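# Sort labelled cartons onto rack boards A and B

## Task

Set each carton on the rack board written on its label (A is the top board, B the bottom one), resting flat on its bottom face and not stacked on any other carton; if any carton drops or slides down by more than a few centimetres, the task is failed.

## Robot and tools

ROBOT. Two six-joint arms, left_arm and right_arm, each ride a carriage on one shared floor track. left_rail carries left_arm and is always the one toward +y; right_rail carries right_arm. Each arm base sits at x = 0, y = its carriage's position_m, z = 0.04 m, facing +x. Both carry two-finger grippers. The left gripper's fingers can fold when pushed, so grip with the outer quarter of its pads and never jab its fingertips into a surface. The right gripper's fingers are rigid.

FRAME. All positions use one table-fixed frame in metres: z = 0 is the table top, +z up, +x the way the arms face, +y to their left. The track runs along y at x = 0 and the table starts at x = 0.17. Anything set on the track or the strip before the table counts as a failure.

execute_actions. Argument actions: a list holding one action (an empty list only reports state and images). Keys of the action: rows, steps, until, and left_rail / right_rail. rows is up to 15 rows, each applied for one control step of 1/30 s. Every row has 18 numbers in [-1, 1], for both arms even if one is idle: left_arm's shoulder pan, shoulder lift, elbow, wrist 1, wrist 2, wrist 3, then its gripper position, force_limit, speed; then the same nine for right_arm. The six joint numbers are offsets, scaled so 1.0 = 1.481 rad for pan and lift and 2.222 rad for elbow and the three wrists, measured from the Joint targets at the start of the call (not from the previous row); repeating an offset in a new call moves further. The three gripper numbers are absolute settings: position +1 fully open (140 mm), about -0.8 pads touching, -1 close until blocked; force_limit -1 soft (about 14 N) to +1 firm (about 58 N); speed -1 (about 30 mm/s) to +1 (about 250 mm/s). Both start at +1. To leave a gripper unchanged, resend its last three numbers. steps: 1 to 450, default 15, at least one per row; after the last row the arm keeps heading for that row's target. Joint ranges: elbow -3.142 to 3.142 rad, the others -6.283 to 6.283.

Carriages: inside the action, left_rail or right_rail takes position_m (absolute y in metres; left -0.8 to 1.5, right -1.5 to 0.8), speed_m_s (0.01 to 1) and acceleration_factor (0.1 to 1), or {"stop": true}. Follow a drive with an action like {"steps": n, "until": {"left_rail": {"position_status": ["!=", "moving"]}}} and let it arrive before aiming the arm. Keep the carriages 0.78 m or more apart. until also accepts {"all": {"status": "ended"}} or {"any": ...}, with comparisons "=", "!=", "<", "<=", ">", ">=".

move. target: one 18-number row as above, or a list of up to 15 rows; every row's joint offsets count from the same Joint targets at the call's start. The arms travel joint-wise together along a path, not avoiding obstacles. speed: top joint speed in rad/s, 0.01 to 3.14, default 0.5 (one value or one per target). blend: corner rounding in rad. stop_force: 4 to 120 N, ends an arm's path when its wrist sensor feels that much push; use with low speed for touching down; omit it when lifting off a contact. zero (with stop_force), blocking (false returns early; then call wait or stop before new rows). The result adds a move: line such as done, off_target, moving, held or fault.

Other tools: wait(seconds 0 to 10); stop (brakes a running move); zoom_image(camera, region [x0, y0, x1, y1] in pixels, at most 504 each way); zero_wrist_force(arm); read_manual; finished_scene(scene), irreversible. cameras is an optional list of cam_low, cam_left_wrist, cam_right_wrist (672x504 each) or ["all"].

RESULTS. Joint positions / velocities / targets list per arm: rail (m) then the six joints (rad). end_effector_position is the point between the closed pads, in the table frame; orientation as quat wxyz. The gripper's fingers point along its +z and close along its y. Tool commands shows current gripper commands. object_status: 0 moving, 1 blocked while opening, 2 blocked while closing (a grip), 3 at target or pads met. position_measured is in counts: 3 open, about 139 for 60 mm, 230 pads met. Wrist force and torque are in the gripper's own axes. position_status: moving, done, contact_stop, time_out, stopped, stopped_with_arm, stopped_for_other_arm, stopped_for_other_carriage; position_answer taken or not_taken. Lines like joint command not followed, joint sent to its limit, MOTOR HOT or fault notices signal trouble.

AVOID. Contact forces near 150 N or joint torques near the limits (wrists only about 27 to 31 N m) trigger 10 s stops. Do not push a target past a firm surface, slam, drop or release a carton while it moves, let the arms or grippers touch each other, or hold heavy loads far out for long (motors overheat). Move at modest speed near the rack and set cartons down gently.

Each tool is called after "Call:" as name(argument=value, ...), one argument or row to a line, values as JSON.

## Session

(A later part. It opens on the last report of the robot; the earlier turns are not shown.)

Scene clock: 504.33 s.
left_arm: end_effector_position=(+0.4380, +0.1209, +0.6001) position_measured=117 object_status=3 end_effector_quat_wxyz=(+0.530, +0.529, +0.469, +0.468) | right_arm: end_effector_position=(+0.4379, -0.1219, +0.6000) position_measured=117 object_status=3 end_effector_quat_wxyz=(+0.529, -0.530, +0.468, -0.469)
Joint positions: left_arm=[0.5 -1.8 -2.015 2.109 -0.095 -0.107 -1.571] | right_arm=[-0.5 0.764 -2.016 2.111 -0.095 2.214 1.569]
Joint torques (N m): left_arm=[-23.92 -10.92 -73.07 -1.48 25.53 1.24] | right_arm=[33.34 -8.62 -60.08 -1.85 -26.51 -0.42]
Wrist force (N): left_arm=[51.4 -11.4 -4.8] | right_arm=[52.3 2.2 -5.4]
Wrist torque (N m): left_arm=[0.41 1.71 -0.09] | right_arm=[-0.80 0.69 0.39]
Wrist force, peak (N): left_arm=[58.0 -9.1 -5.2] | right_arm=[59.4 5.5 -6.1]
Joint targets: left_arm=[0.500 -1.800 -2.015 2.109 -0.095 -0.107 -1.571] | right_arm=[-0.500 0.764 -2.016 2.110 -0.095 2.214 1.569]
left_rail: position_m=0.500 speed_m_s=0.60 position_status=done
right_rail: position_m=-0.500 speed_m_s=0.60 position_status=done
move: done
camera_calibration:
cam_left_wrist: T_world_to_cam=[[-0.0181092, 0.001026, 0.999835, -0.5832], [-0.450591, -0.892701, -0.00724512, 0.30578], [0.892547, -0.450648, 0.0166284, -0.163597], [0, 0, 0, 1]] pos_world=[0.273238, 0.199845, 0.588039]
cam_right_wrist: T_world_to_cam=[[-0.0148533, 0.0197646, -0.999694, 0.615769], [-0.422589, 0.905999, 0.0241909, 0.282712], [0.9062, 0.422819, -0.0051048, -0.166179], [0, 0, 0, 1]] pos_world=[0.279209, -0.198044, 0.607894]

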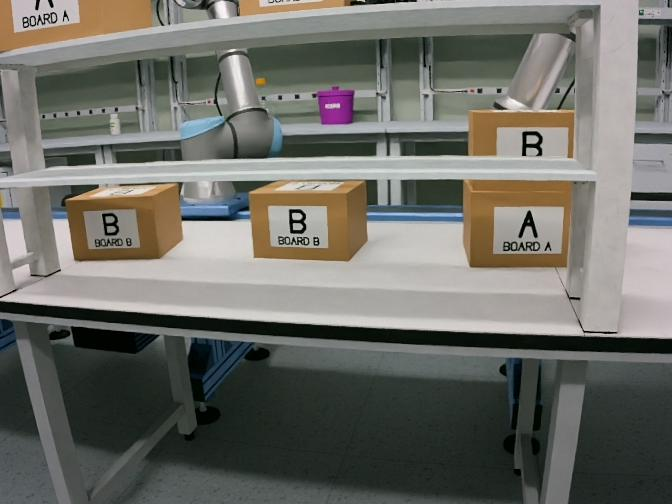

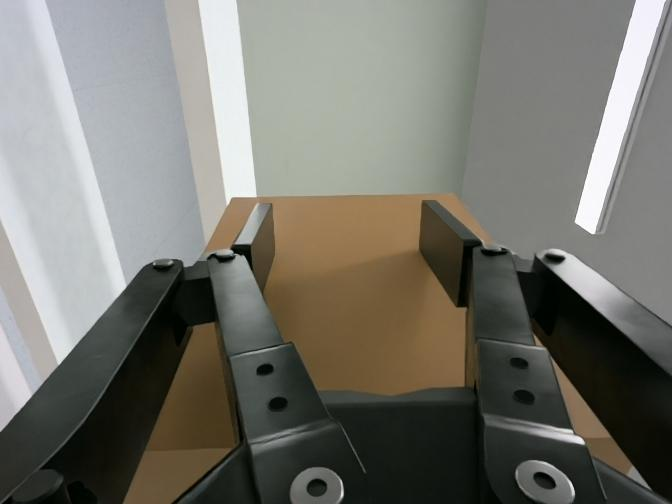

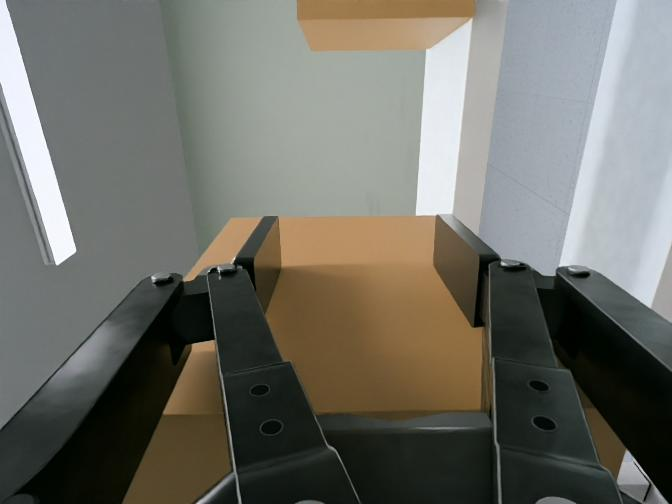

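Call:
move(
  target=[
    [0.0429,0.0093,-0.0034,-0.0029,0.0286,0,0.1,-1,0,-0.0297,0.0093,-0.0034,-0.0029,-0.0198,0,0.1,-1,0],
    [0.08514,0.01966,-0.00715,-0.00595,0.05674,0,0.1,-1,0,-0.05716,0.01966,-0.00715,-0.00595,-0.0381,0,0.1,-1,0],
    [0.16206,0.0424,-0.01594,-0.01235,0.10801,0,0.1,-1,0,-0.10353,0.0424,-0.01594,-0.01235,-0.069,0,0.1,-1,0],
    [0.23457,0.06858,-0.0267,-0.01907,0.15634,0,0.1,-1,0,-0.14344,0.06858,-0.0267,-0.01907,-0.0956,0,0.1,-1,0],
    [0.30187,0.09741,-0.03932,-0.02566,0.20119,0,0.1,-1,0,-0.17774,0.09741,-0.03932,-0.02566,-0.11837,0,0.1,-1,0],
    [0.36358,0.12826,-0.05375,-0.0317,0.24232,0,0.1,-1,0,-0.2072,0.12826,-0.05375,-0.0317,-0.138,0,0.1,-1,0],
    [0.41983,0.16057,-0.06993,-0.03705,0.27982,0,0.1,-1,0,-0.2326,0.16057,-0.06993,-0.03705,-0.15494,0,0.1,-1,0],
    [0.47084,0.19395,-0.0878,-0.0414,0.31381,0,0.1,-1,0,-0.25462,0.19395,-0.0878,-0.0414,-0.16961,0,0.1,-1,0],
    [0.51697,0.22809,-0.10729,-0.0447,0.34457,0,0.1,-1,0,-0.27378,0.22809,-0.10729,-0.0447,-0.18237,0,0.1,-1,0],
    [0.55872,0.26282,-0.12837,-0.0468,0.37239,0,0.1,-1,0,-0.29054,0.26282,-0.12837,-0.0468,-0.19354,0,0.1,-1,0],
  ],
  speed=0.12,
  blend=0.02,
)

Call:
move(
  target=[
    [0,0.00546,0.01431,-0.01795,0,0,0.1,-1,0,0,0.00546,0.01431,-0.01795,0,0,0.1,-1,0],
    [0,0.01194,0.0281,-0.036,0,0,0.1,-1,0,0,0.01194,0.0281,-0.036,0,0,0.1,-1,0],
    [0,0.0155,0.0348,-0.045,0,0,0.1,-1,0,0,0.0155,0.0348,-0.045,0,0,0.1,-1,0],
  ],
  speed=0.025,
  blend=0.005,
  stop_force=10,
  cameras=["all"],
)

Scene clock: 535.30 s.
left_arm: end_effector_position=(+0.7784, +0.1210, +0.5999) position_measured=117 object_status=3 end_effector_quat_wxyz=(+0.530, +0.529, +0.469, +0.468) | right_arm: end_effector_position=(+0.7780, -0.1220, +0.6001) position_measured=117 object_status=3 end_effector_quat_wxyz=(+0.529, -0.529, +0.468, -0.469)
Joint positions: left_arm=[0.5 -0.973 -1.626 1.824 -0.199 0.72 -1.571] | right_arm=[-0.5 0.334 -1.627 1.825 -0.199 1.784 1.569]
Joint torques (N m): left_arm=[-24.63 -14.97 -73.86 -11.25 23.88 1.36] | right_arm=[19.41 -33 -64.12 -15.55 -24.3 -0.39]
Wrist force (N): left_arm=[44.6 -4.4 -4.0] | right_arm=[45.4 9.1 -4.7]
Wrist torque (N m): left_arm=[-0.22 1.47 -0.55] | right_arm=[-1.56 0.58 -0.89]
Wrist force, peak (N): left_arm=[56.7 -10.7 -4.8] | right_arm=[58.0 4.8 -6.3]
Joint targets: left_arm=[0.500 -0.973 -1.625 1.824 -0.199 0.720 -1.571] | right_arm=[-0.500 0.334 -1.627 1.825 -0.199 1.784 1.569]
left_rail: position_m=0.500 speed_m_s=0.60 position_status=done
right_rail: position_m=-0.500 speed_m_s=0.60 position_status=done
move: done

Scene clock: 539.90 s.
left_arm: end_effector_position=(+0.7786, +0.1210, +0.5573) position_measured=117 object_status=3 end_effector_quat_wxyz=(+0.530, +0.529, +0.469, +0.468) | right_arm: end_effector_position=(+0.7782, -0.1220, +0.5574) position_measured=117 object_status=3 end_effector_quat_wxyz=(+0.529, -0.529, +0.468, -0.469)
Joint positions: left_arm=[0.5 -0.973 -1.608 1.885 -0.277 0.72 -1.571] | right_arm=[-0.5 0.334 -1.61 1.886 -0.277 1.784 1.569]
Joint torques (N m): left_arm=[-33.26 -49.4 -68.44 -1.87 22.79 1.09] | right_arm=[22.99 -55.31 -58.19 -2.56 -23.07 -0.08]
Wrist force (N): left_arm=[45.8 3.1 -2.3] | right_arm=[46.5 0.9 -6.7]
Wrist torque (N m): left_arm=[0.02 1.62 -0.63] | right_arm=[-2.05 0.53 -0.72]
Wrist force, peak (N): left_arm=[48.8 10.3 -1.6] | right_arm=[47.7 -1.9 -10.4]
Joint targets: left_arm=[0.500 -0.973 -1.608 1.885 -0.277 0.720 -1.571] | right_arm=[-0.500 0.334 -1.610 1.886 -0.277 1.784 1.569]
left_rail: position_m=0.500 speed_m_s=0.60 position_status=done
right_rail: position_m=-0.500 speed_m_s=0.60 position_status=done
move: contact (left_arm, right_arm); path passed 1 of 3 targets; left_arm: the wrist 1 is farthest, 0.022 rad from its target; right_arm: the wrist 1 is farthest, 0.022 rad from its target
camera_calibration:
cam_left_wrist: T_world_to_cam=[[-0.018333, 0.00102452, 0.999831, -0.533999], [-0.450387, -0.892803, -0.00734348, 0.458979], [0.892645, -0.450446, 0.0168292, -0.46705], [0, 0, 0, 1]] pos_world=[0.613839, 0.199945, 0.545139]
cam_right_wrist: T_world_to_cam=[[-0.0146728, 0.0196301, -0.9997, 0.578001], [-0.422307, 0.906135, 0.0239911, 0.427477], [0.906334, 0.422533, -0.00500566, -0.474882], [0, 0, 0, 1]] pos_world=[0.61941, -0.198045, 0.565194]

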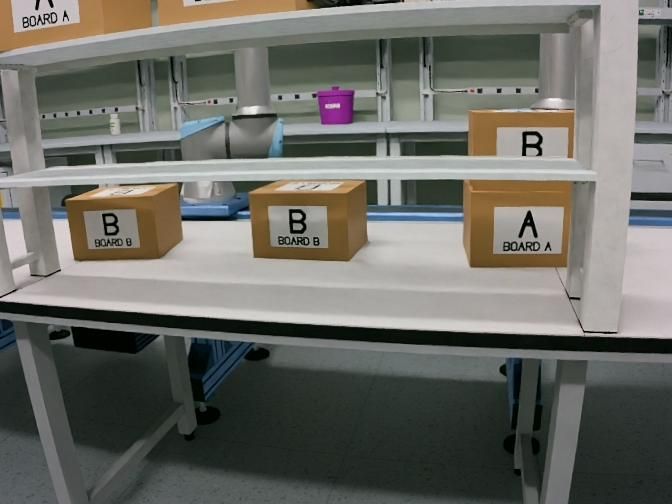

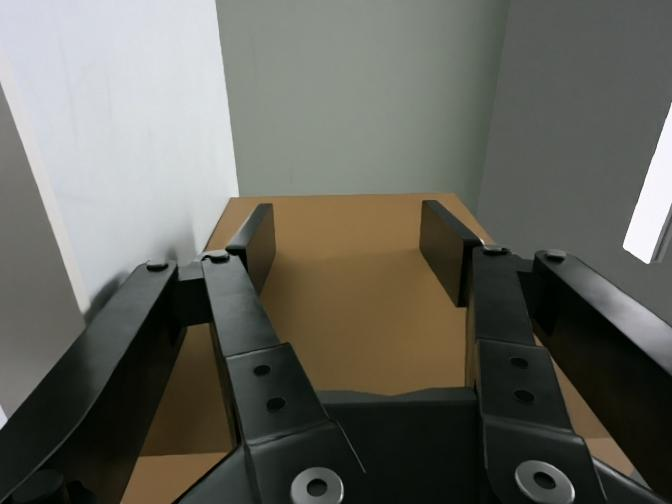

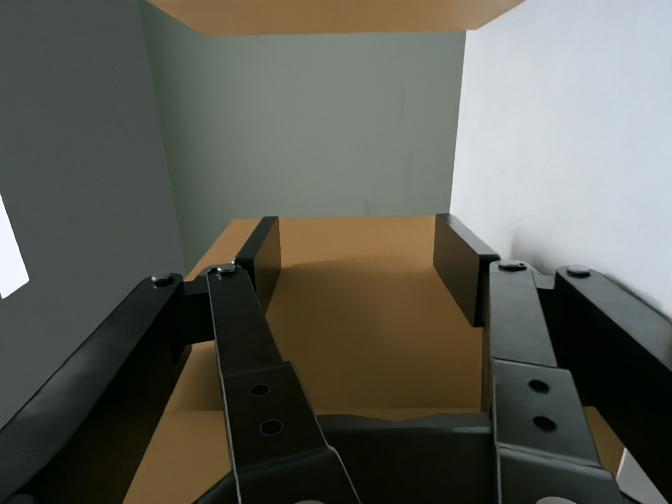

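Call:
move(
  target=[
    [0,0.0005,0.0013,-0.0017,0,0,0.1,-1,0,0,0.0005,0.0013,-0.0017,0,0,0.1,-1,0],
    [0.01924,-0.01646,0.01355,-0.00271,0.01249,0,0.1,-1,0,-0.03105,-0.01646,0.01355,-0.00271,-0.02069,0,0.1,-1,0],
  ],
  speed=0.03,
)

Call:
move(
  target=[
    [-0.1201,-0.1024,0.0577,0.0097,-0.0801,0,0.1,-1,0,0.0348,-0.1024,0.0577,0.0097,0.0232,0,0.1,-1,0],
    [-0.2683,-0.1869,0.0969,0.0267,-0.1788,0,0.1,-1,0,0.0932,-0.1869,0.0969,0.0267,0.0621,0,0.1,-1,0],
    [-0.5117,-0.3253,0.1463,0.0696,-0.341,0,0.1,-1,0,0.1319,-0.3253,0.1463,0.0696,0.0879,0,0.1,-1,0],
  ],
  speed=0.3,
  blend=0.03,
  cameras=["cam_low"],
)

Scene clock: 552.93 s.
left_arm: end_effector_position=(+0.7788, +0.1467, +0.5535) position_measured=117 object_status=3 end_effector_quat_wxyz=(+0.530, +0.529, +0.469, +0.469) | right_arm: end_effector_position=(+0.7781, -0.1470, +0.5536) position_measured=117 object_status=3 end_effector_quat_wxyz=(+0.529, -0.529, +0.468, -0.469)
Joint positions: left_arm=[0.5 -0.944 -1.633 1.915 -0.283 0.748 -1.571] | right_arm=[-0.5 0.288 -1.634 1.916 -0.283 1.738 1.569]
Joint torques (N m): left_arm=[13.92 -61.29 -37.86 -4.98 2.49 1.34] | right_arm=[-15.39 -54.97 -32.97 -7.3 -2.93 -0.19]
Wrist force (N): left_arm=[0.4 -0.1 0.4] | right_arm=[-0.9 -1.1 0.7]
Wrist torque (N m): left_arm=[0.02 0.03 -0.30] | right_arm=[-0.77 0.00 -0.37]
Wrist force, peak (N): left_arm=[48.8 27.7 -0.4] | right_arm=[46.4 -19.9 -13.7]
Joint targets: left_arm=[0.500 -0.944 -1.633 1.915 -0.283 0.748 -1.571] | right_arm=[-0.500 0.288 -1.634 1.916 -0.283 1.738 1.569]
left_rail: position_m=0.500 speed_m_s=0.60 position_status=done
right_rail: position_m=-0.500 speed_m_s=0.60 position_status=done
move: done

Scene clock: 556.00 s.
left_arm: end_effector_position=(+0.4779, +0.1875, +0.5538) position_measured=117 object_status=3 end_effector_quat_wxyz=(+0.530, +0.529, +0.470, +0.468) | right_arm: end_effector_position=(+0.4784, -0.1886, +0.5544) position_measured=117 object_status=3 end_effector_quat_wxyz=(+0.530, -0.529, +0.468, -0.470)
Joint positions: left_arm=[0.5 -1.702 -2.114 2.24 -0.128 -0.009 -1.571] | right_arm=[-0.5 0.483 -2.116 2.241 -0.128 1.933 1.569]
Joint torques (N m): left_arm=[-13.37 -20.59 -38.16 2.92 -2.33 1.28] | right_arm=[11.25 -13.15 -35.66 0.81 3.46 -0.33]
Wrist force (N): left_arm=[0.1 -0.4 0.3] | right_arm=[-1.4 -0.1 0.0]
Wrist torque (N m): left_arm=[-0.05 0.07 -0.30] | right_arm=[-0.75 0.16 -0.47]
Wrist force, peak (N): left_arm=[1.9 -0.5 2.6] | right_arm=[-0.4 -5.8 3.5]
Joint targets: left_arm=[0.500 -1.702 -2.115 2.240 -0.128 -0.010 -1.571] | right_arm=[-0.500 0.483 -2.116 2.241 -0.128 1.933 1.569]
left_rail: position_m=0.500 speed_m_s=0.60 position_status=done
right_rail: position_m=-0.500 speed_m_s=0.60 position_status=done
move: done
Images, in order (width x height): cam_low 672x504.

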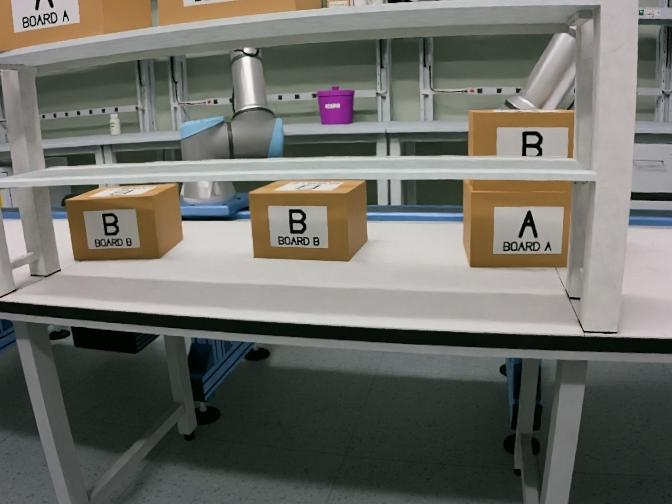

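Call:
execute_actions(
  actions=[
    {"left_rail":{"position_m":0.975},"right_rail":{"position_m":-0.025},"steps":150,"until":{"left_rail":{"position_status":["!=","moving"]},"right_rail":{"position_status":["!=","moving"]}}},
  ],
)

Call:
move(
  target=[
    [0,0.0361,0.0731,-0.0968,0,0,0.1,-1,0,0,0.0374,0.0727,-0.0968,0,0,0.1,-1,0],
    [0,0.254,0.1824,-0.3513,0,0,0.1,-1,0,0,0.2553,0.182,-0.3513,0,0,0.1,-1,0],
    [0,0.3126,0.1939,-0.4018,0,0,0.1,-1,0,0,0.3139,0.1935,-0.4018,0,0,0.1,-1,0],
  ],
  speed=0.35,
  blend=0.05,
  stop_force=25,
  cameras=["cam_left_wrist","cam_right_wrist"],
)

Scene clock: 569.47 s.
left_arm: end_effector_position=(+0.4779, +0.6625, +0.5538) position_measured=117 object_status=3 end_effector_quat_wxyz=(+0.530, +0.529, +0.470, +0.468) | right_arm: end_effector_position=(+0.4784, +0.2864, +0.5544) position_measured=117 object_status=3 end_effector_quat_wxyz=(+0.530, -0.529, +0.468, -0.470)
Joint positions: left_arm=[0.975 -1.702 -2.115 2.24 -0.128 -0.01 -1.571] | right_arm=[-0.025 0.483 -2.116 2.241 -0.128 1.933 1.569]
Joint torques (N m): left_arm=[11.74 -1.59 -42.99 1.85 -1.58 1.61] | right_arm=[6.16 -4.44 -42.8 -0.03 1.15 -0.05]
Wrist force (N): left_arm=[-0.2 -0.4 0.4] | right_arm=[-1.4 -0.1 -0.1]
Wrist torque (N m): left_arm=[-0.04 0.14 -0.30] | right_arm=[-0.75 0.17 -0.47]
Wrist force, peak (N): left_arm=[0.9 -0.4 0.1] | right_arm=[-2.2 -0.2 0.1]
Joint targets: left_arm=[0.975 -1.702 -2.115 2.240 -0.128 -0.010 -1.571] | right_arm=[-0.025 0.483 -2.116 2.241 -0.128 1.933 1.569]
Tool commands: left_gripper/position=+0.1 left_gripper/force_limit=-1.0 left_gripper/speed=+0.0 right_gripper/position=+0.1 right_gripper/force_limit=-1.0 right_gripper/speed=+0.0
left_rail: position_m=0.975 speed_m_s=0.60 position_status=done
right_rail: position_m=-0.025 speed_m_s=0.60 position_status=done

Scene clock: 573.13 s.
left_arm: end_effector_position=(+0.4779, +0.6625, +0.2248) position_measured=117 object_status=3 end_effector_quat_wxyz=(+0.530, +0.529, +0.469, +0.468) | right_arm: end_effector_position=(+0.4787, +0.2866, +0.2248) position_measured=117 object_status=3 end_effector_quat_wxyz=(+0.529, -0.529, +0.468, -0.469)
Joint positions: left_arm=[0.975 -1.702 -1.652 2.671 -1.021 -0.01 -1.571] | right_arm=[-0.025 0.483 -1.651 2.671 -1.021 1.933 1.569]
Joint torques (N m): left_arm=[11.21 3.4 -14.31 -2.39 0.34 1.44] | right_arm=[-0.31 -6.74 -15.61 -7.48 -1.58 -0.09]
Wrist force (N): left_arm=[0.0 -0.6 0.1] | right_arm=[-1.5 -0.4 0.7]
Wrist torque (N m): left_arm=[-0.08 0.12 -0.30] | right_arm=[-0.73 0.19 -0.38]
Wrist force, peak (N): left_arm=[-0.1 1.6 0.5] | right_arm=[-1.4 -1.9 -0.4]
Joint targets: left_arm=[0.975 -1.702 -1.652 2.671 -1.021 -0.010 -1.571] | right_arm=[-0.025 0.483 -1.651 2.671 -1.021 1.933 1.569]
left_rail: position_m=0.975 speed_m_s=0.60 position_status=done
right_rail: position_m=-0.025 speed_m_s=0.60 position_status=done
move: done
camera_calibration:
cam_left_wrist: T_world_to_cam=[[-0.0179606, 0.00239846, 0.999836, -0.208761], [-0.450021, -0.892998, -0.00594179, 0.804201], [0.892837, -0.450054, 0.0171181, 0.0504218], [0, 0, 0, 1]] pos_world=[0.313139, 0.741343, 0.212642]
cam_right_wrist: T_world_to_cam=[[-0.0144421, 0.0198461, -0.999699, 0.232971], [-0.422313, 0.90613, 0.0240895, -0.0611581], [0.906335, 0.422534, -0.00470514, -0.377866], [0, 0, 0, 1]] pos_world=[0.32001, 0.210455, 0.232596]
Images, in order (width x height): cam_left_wrist 672x504, cam_right_wrist 672x504.

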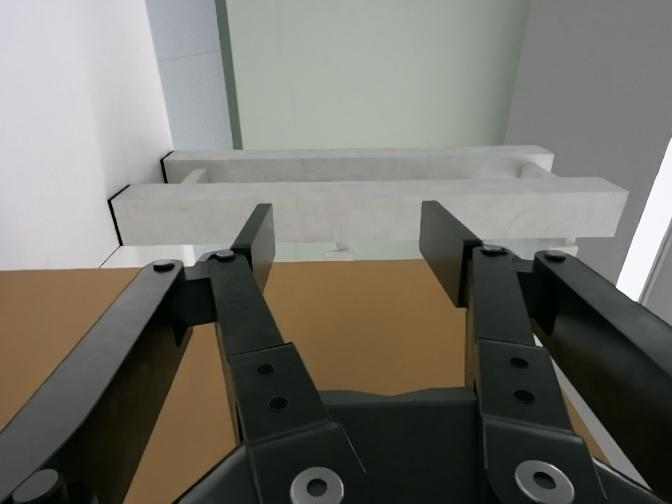

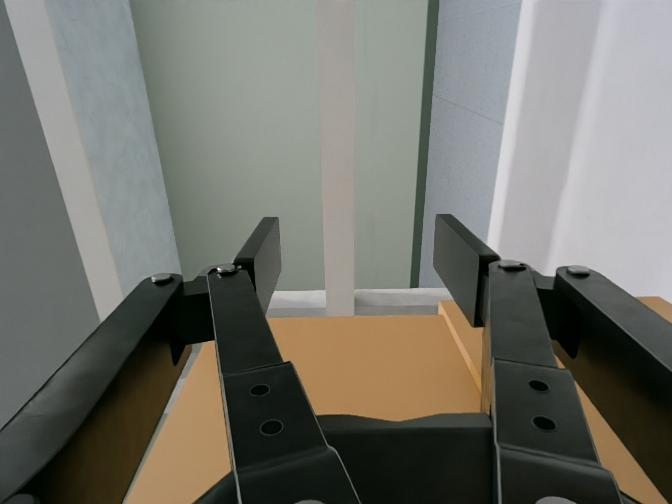

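Call:
move(
  target=[
    [0,0,0,0,0,0,0.1,-1,0,0.0729,-0.0338,0.0171,0.0058,0.0479,0,0.1,-1,0],
    [0.0176,0.0761,-0.0483,-0.0015,0.0121,0,0.1,-1,0,0.1958,0.0533,-0.0331,-0.0019,0.13,0,0.1,-1,0],
  ],
  speed=0.07,
  stop_force=35,
  cameras=["cam_left_wrist","cam_right_wrist"],
)

Scene clock: 589.33 s.
left_arm: end_effector_position=(+0.4779, +0.6023, +0.2249) position_measured=117 object_status=3 end_effector_quat_wxyz=(+0.530, +0.530, +0.469, +0.468) | right_arm: end_effector_position=(+0.4282, +0.3460, +0.2249) position_measured=117 object_status=3 end_effector_quat_wxyz=(+0.529, -0.530, +0.468, -0.469)
Joint positions: left_arm=[0.975 -1.677 -1.542 2.566 -1.024 0.016 -1.571] | right_arm=[-0.025 0.769 -1.575 2.6 -1.025 2.218 1.569]
Joint torques (N m): left_arm=[-32.01 -41.57 -29.81 -3.78 9.8 0.98] | right_arm=[-2.62 -31.55 -25.83 0.76 -18.24 0]
Wrist force (N): left_arm=[31.1 15.1 0.9] | right_arm=[31.2 -11.7 -11.9]
Wrist torque (N m): left_arm=[-0.47 1.21 -0.79] | right_arm=[-0.41 0.63 -0.12]
Wrist force, peak (N): left_arm=[38.4 17.8 -3.2] | right_arm=[39.2 -16.7 -13.2]
Joint targets: left_arm=[0.975 -1.677 -1.542 2.566 -1.024 0.016 -1.571] | right_arm=[-0.025 0.769 -1.575 2.600 -1.025 2.218 1.569]
left_rail: position_m=0.975 speed_m_s=0.60 position_status=done
right_rail: position_m=-0.025 speed_m_s=0.60 position_status=done
move: contact (left_arm, right_arm); path passed 1 of 2 targets
camera_calibration:
cam_left_wrist: T_world_to_cam=[[-0.0182518, 0.000308301, 0.999833, -0.207397], [-0.450375, -0.892804, -0.0079462, 0.750851], [0.892653, -0.450445, 0.0164341, 0.0237944], [0, 0, 0, 1]] pos_world=[0.313139, 0.681145, 0.212938]
cam_right_wrist: T_world_to_cam=[[-0.0155048, 0.0192419, -0.999695, 0.231808], [-0.422977, 0.905822, 0.0239952, -0.135903], [0.906008, 0.42322, -0.00590573, -0.357057], [0, 0, 0, 1]] pos_world=[0.269607, 0.269757, 0.23289]
Images, in order (width x height): cam_left_wrist 672x504, cam_right_wrist 672x504.

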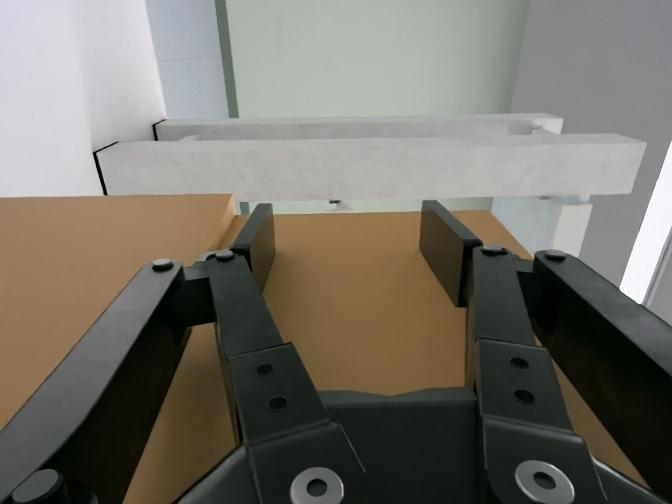

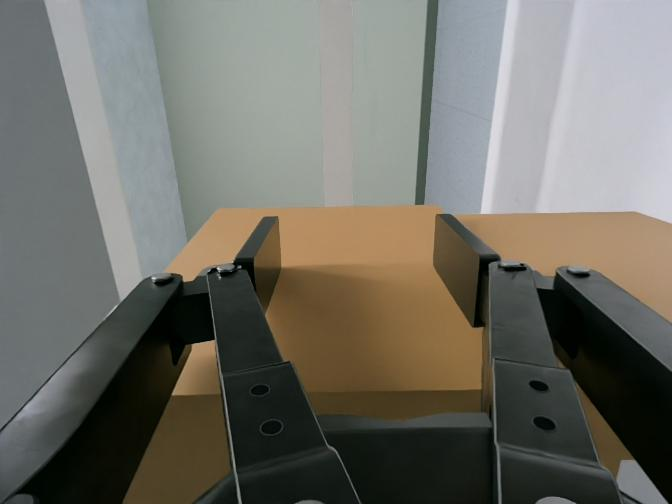

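Call:
move(
  target=[
    [-0.0074,-0.0361,0.0244,-0.0004,-0.005,0,0.1,-1,0,-0.0851,-0.0298,0.0191,0.0008,-0.0568,0,0.1,-1,0],
    [-0.0802,-0.0521,0.0344,0.0004,-0.0536,0,0.1,-1,0,-0.0851,-0.0298,0.0191,0.0008,-0.0568,0,0.1,-1,0],
  ],
  speed=0.1,
)

Call:
move(
  target=[
    [0.015,0.0379,-0.0242,-0.0011,0.0101,0,0.1,-1,0,0.0551,0.0378,-0.0242,-0.0011,0.0367,0,0.1,-1,0],
    [0.0173,0.0438,-0.0282,-0.001,0.0116,0,0.1,-1,0,0.0634,0.0437,-0.0282,-0.001,0.0422,0,0.1,-1,0],
    [0.0196,0.0497,-0.0322,-0.0009,0.0131,0,0.1,-1,0,0.0717,0.0496,-0.0322,-0.0009,0.0477,0,0.1,-1,0],
  ],
  speed=[0.06, 0.02, 0.02],
  stop_force=54,
)

Scene clock: 614.43 s.
left_arm: end_effector_position=(+0.4482, +0.6339, +0.2247) position_measured=117 object_status=3 end_effector_quat_wxyz=(+0.530, +0.530, +0.469, +0.469) | right_arm: end_effector_position=(+0.4480, +0.3164, +0.2247) position_measured=117 object_status=3 end_effector_quat_wxyz=(+0.529, -0.530, +0.468, -0.469)
Joint positions: left_arm=[0.975 -1.796 -1.619 2.643 -1.023 -0.103 -1.571] | right_arm=[-0.025 0.643 -1.619 2.643 -1.023 2.092 1.569]
Joint torques (N m): left_arm=[-14.07 -41.39 -14.38 1.62 -2.67 1.28] | right_arm=[-15.24 -35.51 -16.02 0.78 -2.94 0]
Wrist force (N): left_arm=[0.1 -0.4 0.3] | right_arm=[0.0 -2.2 1.1]
Wrist torque (N m): left_arm=[-0.04 0.09 -0.28] | right_arm=[-1.17 -0.15 -0.39]
Wrist force, peak (N): left_arm=[32.3 15.5 1.1] | right_arm=[31.8 -10.6 -12.3]
Joint targets: left_arm=[0.975 -1.796 -1.619 2.643 -1.023 -0.103 -1.571] | right_arm=[-0.025 0.643 -1.619 2.643 -1.023 2.092 1.569]
left_rail: position_m=0.975 speed_m_s=0.60 position_status=done
right_rail: position_m=-0.025 speed_m_s=0.60 position_status=done
move: done

Scene clock: 617.67 s.
left_arm: end_effector_position=(+0.4482, +0.6011, +0.2247) position_measured=117 object_status=3 end_effector_quat_wxyz=(+0.529, +0.529, +0.469, +0.469) | right_arm: end_effector_position=(+0.4480, +0.3488, +0.2247) position_measured=117 object_status=3 end_effector_quat_wxyz=(+0.529, -0.530, +0.468, -0.469)
Joint positions: left_arm=[0.975 -1.771 -1.558 2.584 -1.025 -0.079 -1.571] | right_arm=[-0.025 0.731 -1.559 2.584 -1.026 2.18 1.569]
Joint torques (N m): left_arm=[-37.68 -43.21 -43.93 -7.38 9.96 1.58] | right_arm=[4.73 -29.89 -29.86 -4.38 -26.15 0.04]
Wrist force (N): left_arm=[51.9 10.0 -13.0] | right_arm=[50.9 -18.9 -13.3]
Wrist torque (N m): left_arm=[-0.65 1.60 -0.96] | right_arm=[-1.26 0.55 -0.03]
Wrist force, peak (N): left_arm=[56.5 10.8 -14.1] | right_arm=[57.1 -20.9 -16.5]
Joint targets: left_arm=[0.975 -1.771 -1.558 2.584 -1.025 -0.079 -1.571] | right_arm=[-0.025 0.731 -1.559 2.584 -1.026 2.180 1.569]
left_rail: position_m=0.975 speed_m_s=0.60 position_status=done
right_rail: position_m=-0.025 speed_m_s=0.60 position_status=done
move: contact (left_arm, right_arm); path passed 1 of 3 targets; left_arm: the shoulder lift is farthest, 0.012 rad from its target; right_arm: the shoulder pan is farthest, 0.019 rad from its target

Call:
move(
  target=[
    [0,-0.03985,-0.0075,0.03407,0,0,0.1,-1,0,0,-0.03985,-0.0075,0.03407,0,0,0.1,-1,0],
    [0,-0.07638,-0.01609,0.06699,0,0,0.1,-1,0,0,-0.07638,-0.01609,0.06699,0,0,0.1,-1,0],
    [0,-0.10967,-0.02562,0.09872,0,0,0.1,-1,0,0,-0.10967,-0.02562,0.09872,0,0,0.1,-1,0],
    [0,-0.13988,-0.03607,0.1293,0,0,0.1,-1,0,0,-0.13988,-0.03607,0.1293,0,0,0.1,-1,0],
    [0,-0.1671,-0.04734,0.1587,0,0,0.1,-1,0,0,-0.1671,-0.04734,0.1587,0,0,0.1,-1,0],
  ],
  speed=0.08,
  blend=0.02,
  cameras=["cam_low"],
)

Call:
execute_actions(
  actions=[
    {"left_rail":{"position_m":0.845,"speed_m_s":0.06,"acceleration_factor":0.1},"right_rail":{"position_m":-0.155,"speed_m_s":0.06,"acceleration_factor":0.1},"steps":150,"until":{"left_rail":{"position_status":["!=","moving"]},"right_rail":{"position_status":["!=","moving"]}}},
  ],
  cameras=["all"],
)

Scene clock: 639.63 s.
left_arm: end_effector_position=(+0.4481, +0.6008, +0.3403) position_measured=117 object_status=3 end_effector_quat_wxyz=(+0.529, +0.529, +0.469, +0.469) | right_arm: end_effector_position=(+0.4482, +0.3489, +0.3403) position_measured=117 object_status=3 end_effector_quat_wxyz=(+0.529, -0.530, +0.468, -0.469)
Joint positions: left_arm=[0.975 -1.771 -1.805 2.479 -0.673 -0.079 -1.571] | right_arm=[-0.025 0.731 -1.806 2.479 -0.673 2.18 1.569]
Joint torques (N m): left_arm=[-29.7 -32.59 -78.16 -0.97 11.18 1.49] | right_arm=[32.71 -32.19 -61.02 -2.29 -10.23 -0.21]
Wrist force (N): left_arm=[51.9 -11.0 -5.0] | right_arm=[52.5 4.3 -3.9]
Wrist torque (N m): left_arm=[0.26 1.62 -0.34] | right_arm=[-1.05 0.76 0.15]
Wrist force, peak (N): left_arm=[55.5 -11.0 -5.2] | right_arm=[56.4 4.3 -4.4]
Joint targets: left_arm=[0.975 -1.771 -1.805 2.479 -0.673 -0.079 -1.571] | right_arm=[-0.025 0.731 -1.806 2.479 -0.673 2.180 1.569]
left_rail: position_m=0.975 speed_m_s=0.60 position_status=done
right_rail: position_m=-0.025 speed_m_s=0.60 position_status=done
move: done
Images, in order (width x height): cam_low 672x504.

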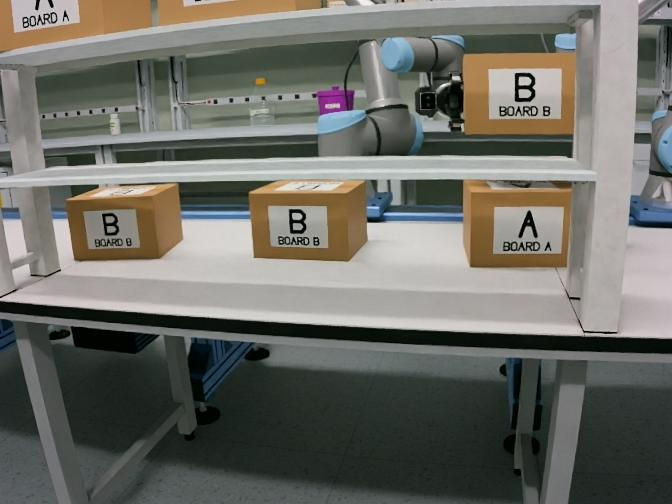

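Scene clock: 642.90 s.
left_arm: end_effector_position=(+0.4481, +0.4708, +0.3403) position_measured=117 object_status=3 end_effector_quat_wxyz=(+0.529, +0.529, +0.469, +0.469) | right_arm: end_effector_position=(+0.4482, +0.2189, +0.3404) position_measured=117 object_status=3 end_effector_quat_wxyz=(+0.529, -0.530, +0.468, -0.469)
Joint positions: left_arm=[0.845 -1.771 -1.805 2.479 -0.673 -0.079 -1.571] | right_arm=[-0.155 0.731 -1.806 2.479 -0.673 2.18 1.569]
Joint torques (N m): left_arm=[-23.95 -31.75 -78.53 -2.03 13.06 1.34] | right_arm=[32.83 -26.35 -58.31 -3.57 -13.04 -0.35]
Wrist force (N): left_arm=[53.4 -11.2 -5.1] | right_arm=[54.4 4.7 -4.2]
Wrist torque (N m): left_arm=[0.35 1.71 -0.35] | right_arm=[-1.07 0.77 0.18]
Wrist force, peak (N): left_arm=[54.0 -11.4 -5.1] | right_arm=[54.9 4.7 -4.5]
Joint targets: left_arm=[0.845 -1.771 -1.805 2.479 -0.673 -0.079 -1.571] | right_arm=[-0.155 0.731 -1.806 2.479 -0.673 2.180 1.569]
Tool commands: left_gripper/position=+0.1 left_gripper/force_limit=-1.0 left_gripper/speed=+0.0 right_gripper/position=+0.1 right_gripper/force_limit=-1.0 right_gripper/speed=+0.0
left_rail: position_m=0.845 speed_m_s=0.06 position_status=done
right_rail: position_m=-0.155 speed_m_s=0.06 position_status=done
camera_calibration:
cam_left_wrist: T_world_to_cam=[[-0.0183892, 0.0000251474, 0.999831, -0.323085], [-0.449568, -0.893208, -0.00824614, 0.620947], [0.893057, -0.449644, 0.0164367, -0.0113367], [0, 0, 0, 1]] pos_world=[0.283341, 0.549545, 0.328337]
cam_right_wrist: T_world_to_cam=[[-0.0153216, 0.0193276, -0.999696, 0.349863], [-0.4229, 0.905859, 0.0239948, -0.015152], [0.906047, 0.423139, -0.00570555, -0.320684], [0, 0, 0, 1]] pos_world=[0.289507, 0.142657, 0.348291]

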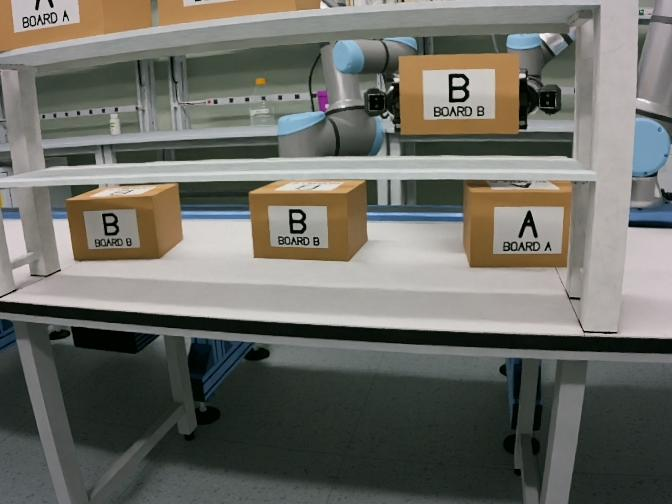

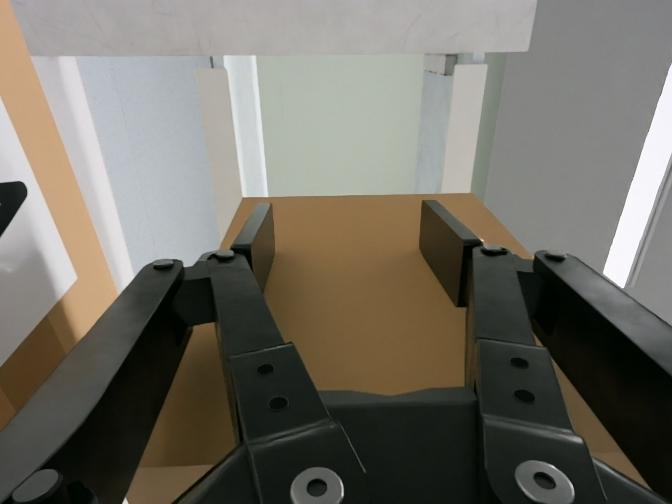

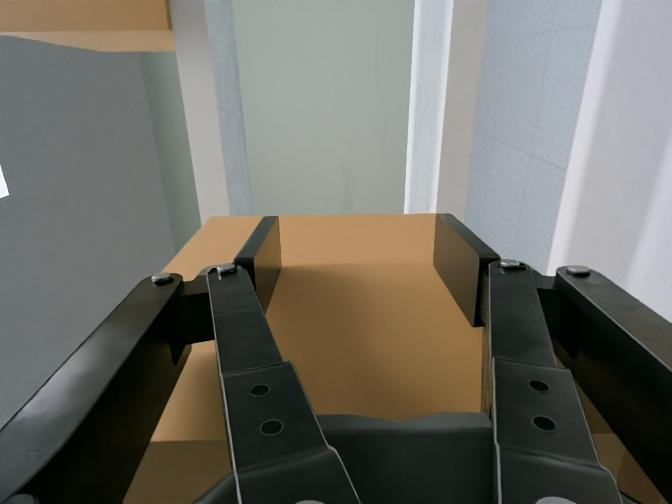

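Call:
move(
  target=[
    [0.08853,0.02374,-0.01104,-0.00478,0.05901,0,0.1,-1,0,-0.05676,0.02374,-0.01104,-0.00478,-0.03783,0,0.1,-1,0],
    [0.1723,0.05188,-0.02514,-0.00944,0.11484,0,0.1,-1,0,-0.10487,0.05188,-0.02514,-0.00944,-0.0699,0,0.1,-1,0],
    [0.2502,0.08302,-0.04195,-0.01338,0.16676,0,0.1,-1,0,-0.14556,0.08302,-0.04195,-0.01338,-0.09702,0,0.1,-1,0],
    [0.32159,0.11605,-0.06116,-0.01619,0.21434,0,0.1,-1,0,-0.17998,0.11605,-0.06116,-0.01619,-0.11996,0,0.1,-1,0],
    [0.38617,0.15011,-0.08252,-0.01753,0.25739,0,0.1,-1,0,-0.20914,0.15011,-0.08252,-0.01753,-0.13939,0,0.1,-1,0],
    [0.44408,0.1846,-0.1058,-0.01724,0.29599,0,0.1,-1,0,-0.23394,0.1846,-0.1058,-0.01724,-0.15592,0,0.1,-1,0],
    [0.49583,0.2192,-0.13085,-0.01525,0.33048,0,0.1,-1,0,-0.25518,0.2192,-0.13085,-0.01525,-0.17008,0,0.1,-1,0],
    [0.54234,0.25386,-0.15755,-0.01166,0.36148,0,0.1,-1,0,-0.27355,0.25386,-0.15755,-0.01166,-0.18233,0,0.1,-1,0],
  ],
  speed=0.12,
  blend=0.02,
  stop_force=30,
  cameras=["all"],
)

Scene clock: 685.90 s.
left_arm: end_effector_position=(+0.7785, +0.4711, +0.3393) position_measured=117 object_status=3 end_effector_quat_wxyz=(+0.529, +0.529, +0.469, +0.469) | right_arm: end_effector_position=(+0.7783, +0.2187, +0.3397) position_measured=117 object_status=3 end_effector_quat_wxyz=(+0.529, -0.530, +0.468, -0.469)
Joint positions: left_arm=[0.845 -0.968 -1.429 2.129 -0.699 0.724 -1.571] | right_arm=[-0.155 0.325 -1.43 2.129 -0.699 1.775 1.569]
Joint torques (N m): left_arm=[-21.66 -30 -71.62 -1.88 24.09 1.2] | right_arm=[19.48 -51.05 -59.38 -4.29 -24.14 -0.25]
Wrist force (N): left_arm=[44.6 -3.4 -4.2] | right_arm=[45.3 11.3 -3.2]
Wrist torque (N m): left_arm=[-0.23 1.49 -0.80] | right_arm=[-1.61 0.61 -1.20]
Wrist force, peak (N): left_arm=[58.7 -10.9 -5.1] | right_arm=[59.8 5.1 -5.2]
Joint targets: left_arm=[0.845 -0.968 -1.429 2.129 -0.699 0.724 -1.571] | right_arm=[-0.155 0.325 -1.430 2.129 -0.699 1.775 1.569]
left_rail: position_m=0.845 speed_m_s=0.06 position_status=done
right_rail: position_m=-0.155 speed_m_s=0.06 position_status=done
move: done
camera_calibration:
cam_left_wrist: T_world_to_cam=[[-0.0177608, 0.000150474, 0.999842, -0.316468], [-0.449461, -0.893265, -0.00784961, 0.76958], [0.893123, -0.44953, 0.0159327, -0.30619], [0, 0, 0, 1]] pos_world=[0.613741, 0.549845, 0.327337]
cam_right_wrist: T_world_to_cam=[[-0.0154121, 0.0192866, -0.999695, 0.354386], [-0.422859, 0.905878, 0.0239957, 0.124615], [0.906064, 0.4231, -0.00580595, -0.619659], [0, 0, 0, 1]] pos_world=[0.619607, 0.142457, 0.34769]

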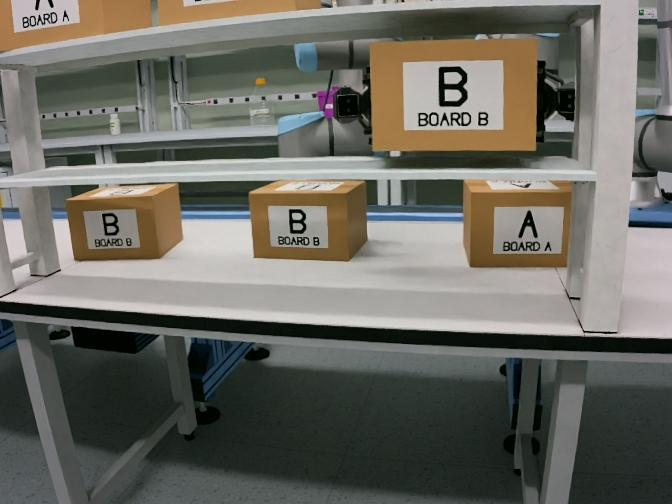

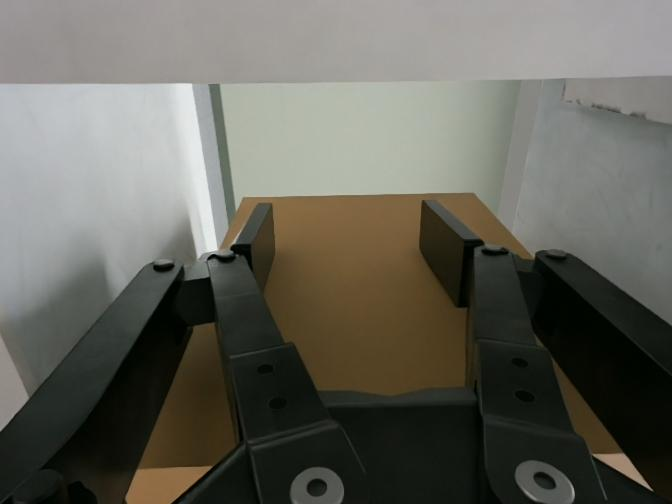

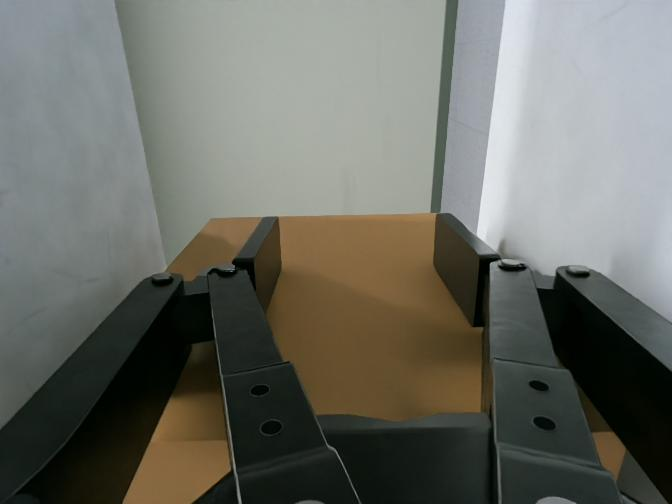

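Call:
move(
  target=[0,0.02482,0.00975,-0.02629,0,0,0.1,-1,0,0,0.02482,0.00975,-0.02629,0,0,0.1,-1,0],
  speed=0.025,
  stop_force=10,
  cameras=["cam_low"],
)

Scene clock: 695.13 s.
left_arm: end_effector_position=(+0.7786, +0.4711, +0.3111) position_measured=117 object_status=3 end_effector_quat_wxyz=(+0.529, +0.529, +0.469, +0.469) | right_arm: end_effector_position=(+0.7784, +0.2187, +0.3140) position_measured=117 object_status=3 end_effector_quat_wxyz=(+0.529, -0.530, +0.468, -0.469)
Joint positions: left_arm=[0.845 -0.968 -1.393 2.15 -0.757 0.724 -1.571] | right_arm=[-0.155 0.325 -1.397 2.149 -0.752 1.775 1.569]
Joint torques (N m): left_arm=[-31.27 -64.83 -62.33 -1.06 24.3 1.31] | right_arm=[29.53 -71.44 -52.43 -3.32 -23.15 -0.19]
Wrist force (N): left_arm=[48.8 6.6 -3.4] | right_arm=[47.1 4.0 0.0]
Wrist torque (N m): left_arm=[-0.30 1.64 -1.76] | right_arm=[-2.88 0.76 -1.22]
Wrist force, peak (N): left_arm=[50.0 7.7 -4.0] | right_arm=[48.6 11.4 -3.8]
Joint targets: left_arm=[0.845 -0.968 -1.393 2.150 -0.757 0.724 -1.571] | right_arm=[-0.155 0.325 -1.397 2.149 -0.752 1.775 1.569]
left_rail: position_m=0.845 speed_m_s=0.06 position_status=done
right_rail: position_m=-0.155 speed_m_s=0.06 position_status=done
move: contact (left_arm, right_arm)
Images, in order (width x height): cam_low 672x504.

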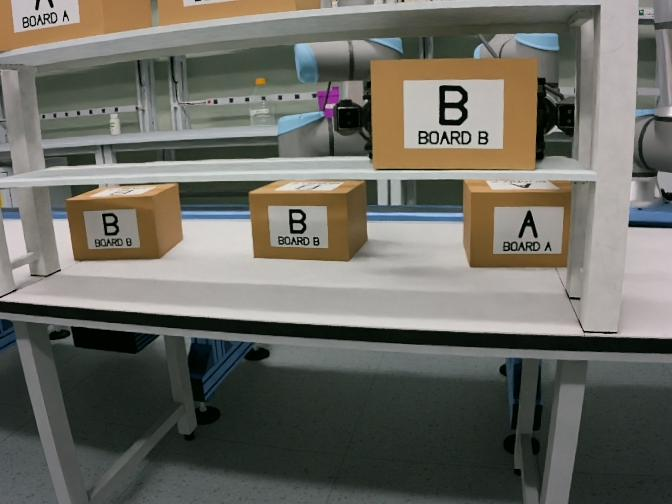

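Call:
move(
  target=[0.0193,-0.0166,0.0128,-0.0017,0.01287,0,0.1,-1,0,-0.03195,-0.0139,0.0132,-0.0039,-0.0213,0,0.1,-1,0],
  speed=0.03,
)

Call:
move(
  target=[
    [-0.12746,-0.10762,0.07952,-0.00779,-0.08496,0,0.1,-1,0,0.02338,-0.10762,0.07952,-0.00779,0.01559,0,0.1,-1,0],
    [-0.3179,-0.23229,0.15049,0.00434,-0.21189,0,0.1,-1,0,0.05732,-0.23229,0.15049,0.00434,0.0382,0,0.1,-1,0],
    [-0.51407,-0.30832,0.18348,0.02202,-0.34264,0,0.1,-1,0,0.13722,-0.30832,0.18348,0.02202,0.09146,0,0.1,-1,0],
  ],
  speed=0.3,
  blend=0.03,
)

Call:
execute_actions(
  actions=[
    {"left_rail":{"position_m":0.975,"speed_m_s":0.4,"acceleration_factor":0.4},"right_rail":{"position_m":-0.025,"speed_m_s":0.4,"acceleration_factor":0.4},"steps":150,"until":{"left_rail":{"position_status":["!=","moving"]},"right_rail":{"position_status":["!=","moving"]}}},
  ],
  cameras=["all"],
)

Scene clock: 722.50 s.
left_arm: end_effector_position=(+0.7782, +0.4969, +0.3120) position_measured=117 object_status=3 end_effector_quat_wxyz=(+0.529, +0.529, +0.469, +0.469) | right_arm: end_effector_position=(+0.7784, +0.1933, +0.3125) position_measured=117 object_status=3 end_effector_quat_wxyz=(+0.529, -0.530, +0.468, -0.469)
Joint positions: left_arm=[0.845 -0.939 -1.417 2.178 -0.76 0.753 -1.571] | right_arm=[-0.155 0.278 -1.418 2.178 -0.76 1.727 1.569]
Joint torques (N m): left_arm=[16.92 -70.48 -28.59 -4.96 2.31 1.32] | right_arm=[-18.3 -52.95 -15.26 -2.08 -2.6 -0.17]
Wrist force (N): left_arm=[0.2 -0.3 0.2] | right_arm=[-0.6 -12.1 3.8]
Wrist torque (N m): left_arm=[-0.01 0.07 -0.29] | right_arm=[-1.29 -0.50 0.19]
Wrist force, peak (N): left_arm=[49.3 5.8 -3.7] | right_arm=[47.4 4.3 0.3]
Joint targets: left_arm=[0.845 -0.939 -1.417 2.178 -0.760 0.753 -1.571] | right_arm=[-0.155 0.278 -1.418 2.178 -0.760 1.727 1.569]
left_rail: position_m=0.845 speed_m_s=0.06 position_status=done
right_rail: position_m=-0.155 speed_m_s=0.06 position_status=done
move: done

Scene clock: 725.57 s.
left_arm: end_effector_position=(+0.4784, +0.5336, +0.3122) position_measured=117 object_status=3 end_effector_quat_wxyz=(+0.529, +0.529, +0.469, +0.469) | right_arm: end_effector_position=(+0.4789, +0.1564, +0.3124) position_measured=117 object_status=3 end_effector_quat_wxyz=(+0.529, -0.530, +0.468, -0.469)
Joint positions: left_arm=[0.845 -1.701 -1.874 2.586 -0.711 -0.008 -1.571] | right_arm=[-0.155 0.481 -1.874 2.586 -0.711 1.93 1.569]
Joint torques (N m): left_arm=[-15.07 -28.6 -26.5 3.07 -3.09 1.05] | right_arm=[11.94 -21.98 -26.59 0.65 3.31 -0.05]
Wrist force (N): left_arm=[0.3 -0.4 0.6] | right_arm=[3.2 1.5 2.3]
Wrist torque (N m): left_arm=[-0.04 0.05 -0.29] | right_arm=[-0.29 -0.83 -0.13]
Wrist force, peak (N): left_arm=[1.5 -0.2 2.5] | right_arm=[-0.8 -12.8 4.0]
Joint targets: left_arm=[0.845 -1.701 -1.874 2.586 -0.711 -0.009 -1.571] | right_arm=[-0.155 0.481 -1.874 2.586 -0.711 1.930 1.569]
left_rail: position_m=0.845 speed_m_s=0.06 position_status=done
right_rail: position_m=-0.155 speed_m_s=0.06 position_status=done
move: done

Scene clock: 727.20 s.
left_arm: end_effector_position=(+0.4784, +0.6636, +0.3122) position_measured=117 object_status=3 end_effector_quat_wxyz=(+0.529, +0.529, +0.469, +0.469) | right_arm: end_effector_position=(+0.4788, +0.2864, +0.3124) position_measured=117 object_status=3 end_effector_quat_wxyz=(+0.529, -0.530, +0.468, -0.469)
Joint positions: left_arm=[0.975 -1.701 -1.874 2.586 -0.711 -0.009 -1.571] | right_arm=[-0.025 0.481 -1.874 2.586 -0.711 1.93 1.569]
Joint torques (N m): left_arm=[-11.57 -19.68 -34.63 2.12 -1.8 1.38] | right_arm=[9.74 -21.54 -29.86 0.08 2.95 0.01]
Wrist force (N): left_arm=[0.3 -0.3 0.6] | right_arm=[3.0 1.6 2.6]
Wrist torque (N m): left_arm=[-0.02 0.04 -0.29] | right_arm=[-0.28 -0.79 -0.13]
Wrist force, peak (N): left_arm=[-1.0 -0.5 0.5] | right_arm=[4.0 1.6 2.2]
Joint targets: left_arm=[0.975 -1.701 -1.874 2.586 -0.711 -0.009 -1.571] | right_arm=[-0.025 0.481 -1.874 2.586 -0.711 1.930 1.569]
Tool commands: left_gripper/position=+0.1 left_gripper/force_limit=-1.0 left_gripper/speed=+0.0 right_gripper/position=+0.1 right_gripper/force_limit=-1.0 right_gripper/speed=+0.0
left_rail: position_m=0.975 speed_m_s=0.40 position_status=done
right_rail: position_m=-0.025 speed_m_s=0.40 position_status=done
camera_calibration:
cam_left_wrist: T_world_to_cam=[[-0.018298, 0.00020299, 0.999833, -0.294499], [-0.449573, -0.893207, -0.00804631, 0.806488], [0.893056, -0.449645, 0.0164351, 0.0487602], [0, 0, 0, 1]] pos_world=[0.313641, 0.742345, 0.300138]
cam_right_wrist: T_world_to_cam=[[-0.0152308, 0.0193696, -0.999696, 0.3211], [-0.422902, 0.905858, 0.0239945, -0.062644], [0.906048, 0.423139, -0.00560555, -0.377253], [0, 0, 0, 1]] pos_world=[0.320207, 0.210157, 0.320391]

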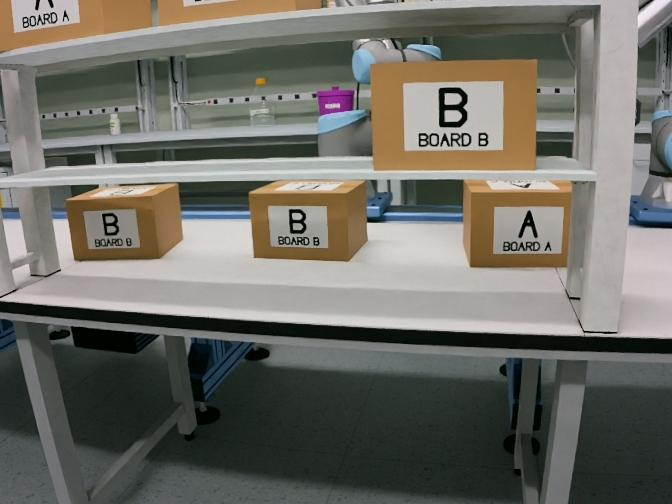

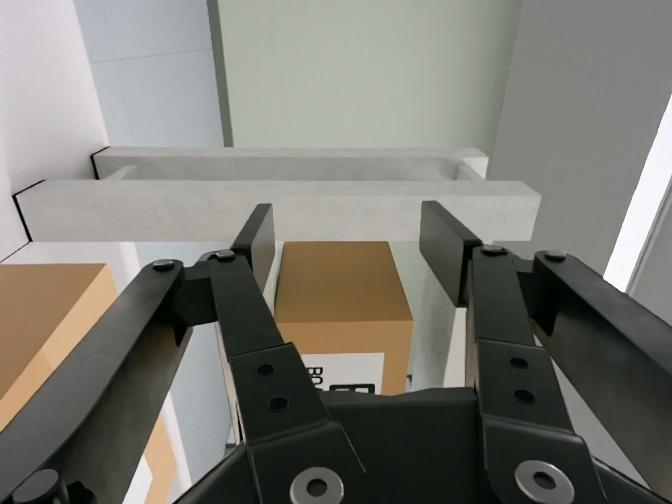

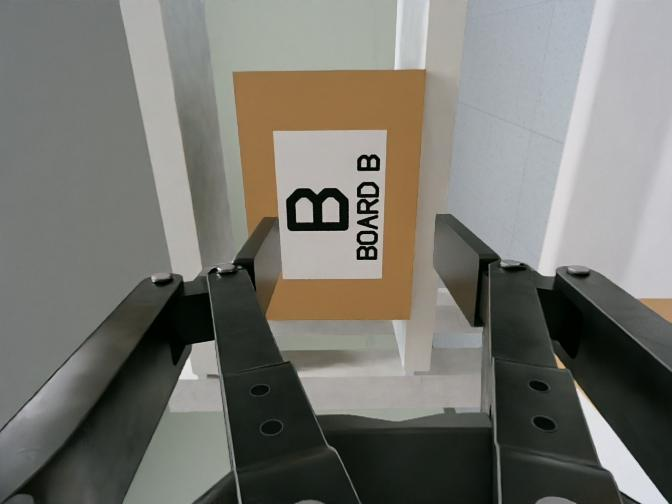

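Call:
move(
  target=[
    [0,0.1492,0.0386,-0.1385,0,0,0.1,-1,0,0,0.1492,0.0386,-0.1385,0,0,0.1,-1,0],
    [0,0.4715,0.0612,-0.3758,0,0,0.1,-1,0,0,0.4715,0.0612,-0.3758,0,0,0.1,-1,0],
  ],
  speed=0.35,
  blend=0.05,
  stop_force=25,
  cameras=["cam_left_wrist","cam_right_wrist"],
)

Scene clock: 739.07 s.
left_arm: end_effector_position=(+0.4784, +0.6634, +0.0949) position_measured=117 object_status=3 end_effector_quat_wxyz=(+0.530, +0.529, +0.469, +0.469) | right_arm: end_effector_position=(+0.4791, +0.2865, +0.0952) position_measured=117 object_status=3 end_effector_quat_wxyz=(+0.529, -0.530, +0.468, -0.469)
Joint positions: left_arm=[0.975 -1.701 -1.176 2.722 -1.546 -0.009 -1.571] | right_arm=[-0.025 0.481 -1.176 2.722 -1.546 1.93 1.569]
Joint torques (N m): left_arm=[0.59 -14.13 9.52 -2.2 1.65 1.04] | right_arm=[4.59 -25.88 5.07 -6.97 1.6 -0.07]
Wrist force (N): left_arm=[-0.3 0.0 0.4] | right_arm=[2.7 2.0 2.2]
Wrist torque (N m): left_arm=[0.06 0.17 -0.30] | right_arm=[-0.19 -0.77 -0.19]
Wrist force, peak (N): left_arm=[1.1 0.6 0.5] | right_arm=[2.9 2.1 2.7]
Joint targets: left_arm=[0.975 -1.701 -1.176 2.722 -1.546 -0.009 -1.571] | right_arm=[-0.025 0.481 -1.176 2.722 -1.546 1.930 1.569]
left_rail: position_m=0.975 speed_m_s=0.40 position_status=done
right_rail: position_m=-0.025 speed_m_s=0.40 position_status=done
move: done
camera_calibration:
cam_left_wrist: T_world_to_cam=[[-0.018202, 0.000827835, 0.999834, -0.0777325], [-0.449587, -0.893206, -0.00744519, 0.804468], [0.893051, -0.449648, 0.0166303, 0.0523181], [0, 0, 0, 1]] pos_world=[0.313541, 0.742145, 0.0828389]
cam_right_wrist: T_world_to_cam=[[-0.0147279, 0.0197113, -0.999697, 0.103637], [-0.422914, 0.905849, 0.0240914, -0.0574404], [0.90605, 0.423141, -0.00500502, -0.378758], [0, 0, 0, 1]] pos_world=[0.320408, 0.210258, 0.103094]
Images, in order (width x height): cam_left_wrist 672x504, cam_right_wrist 672x504.

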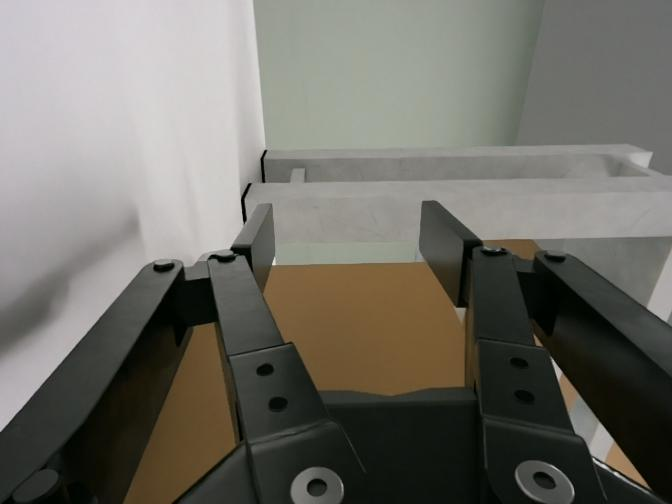

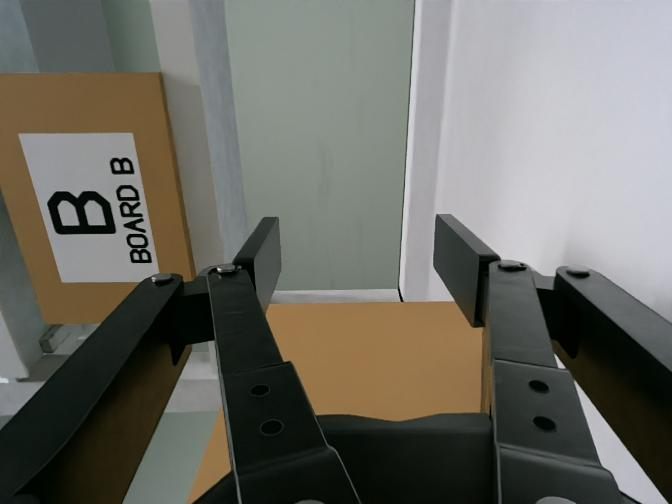

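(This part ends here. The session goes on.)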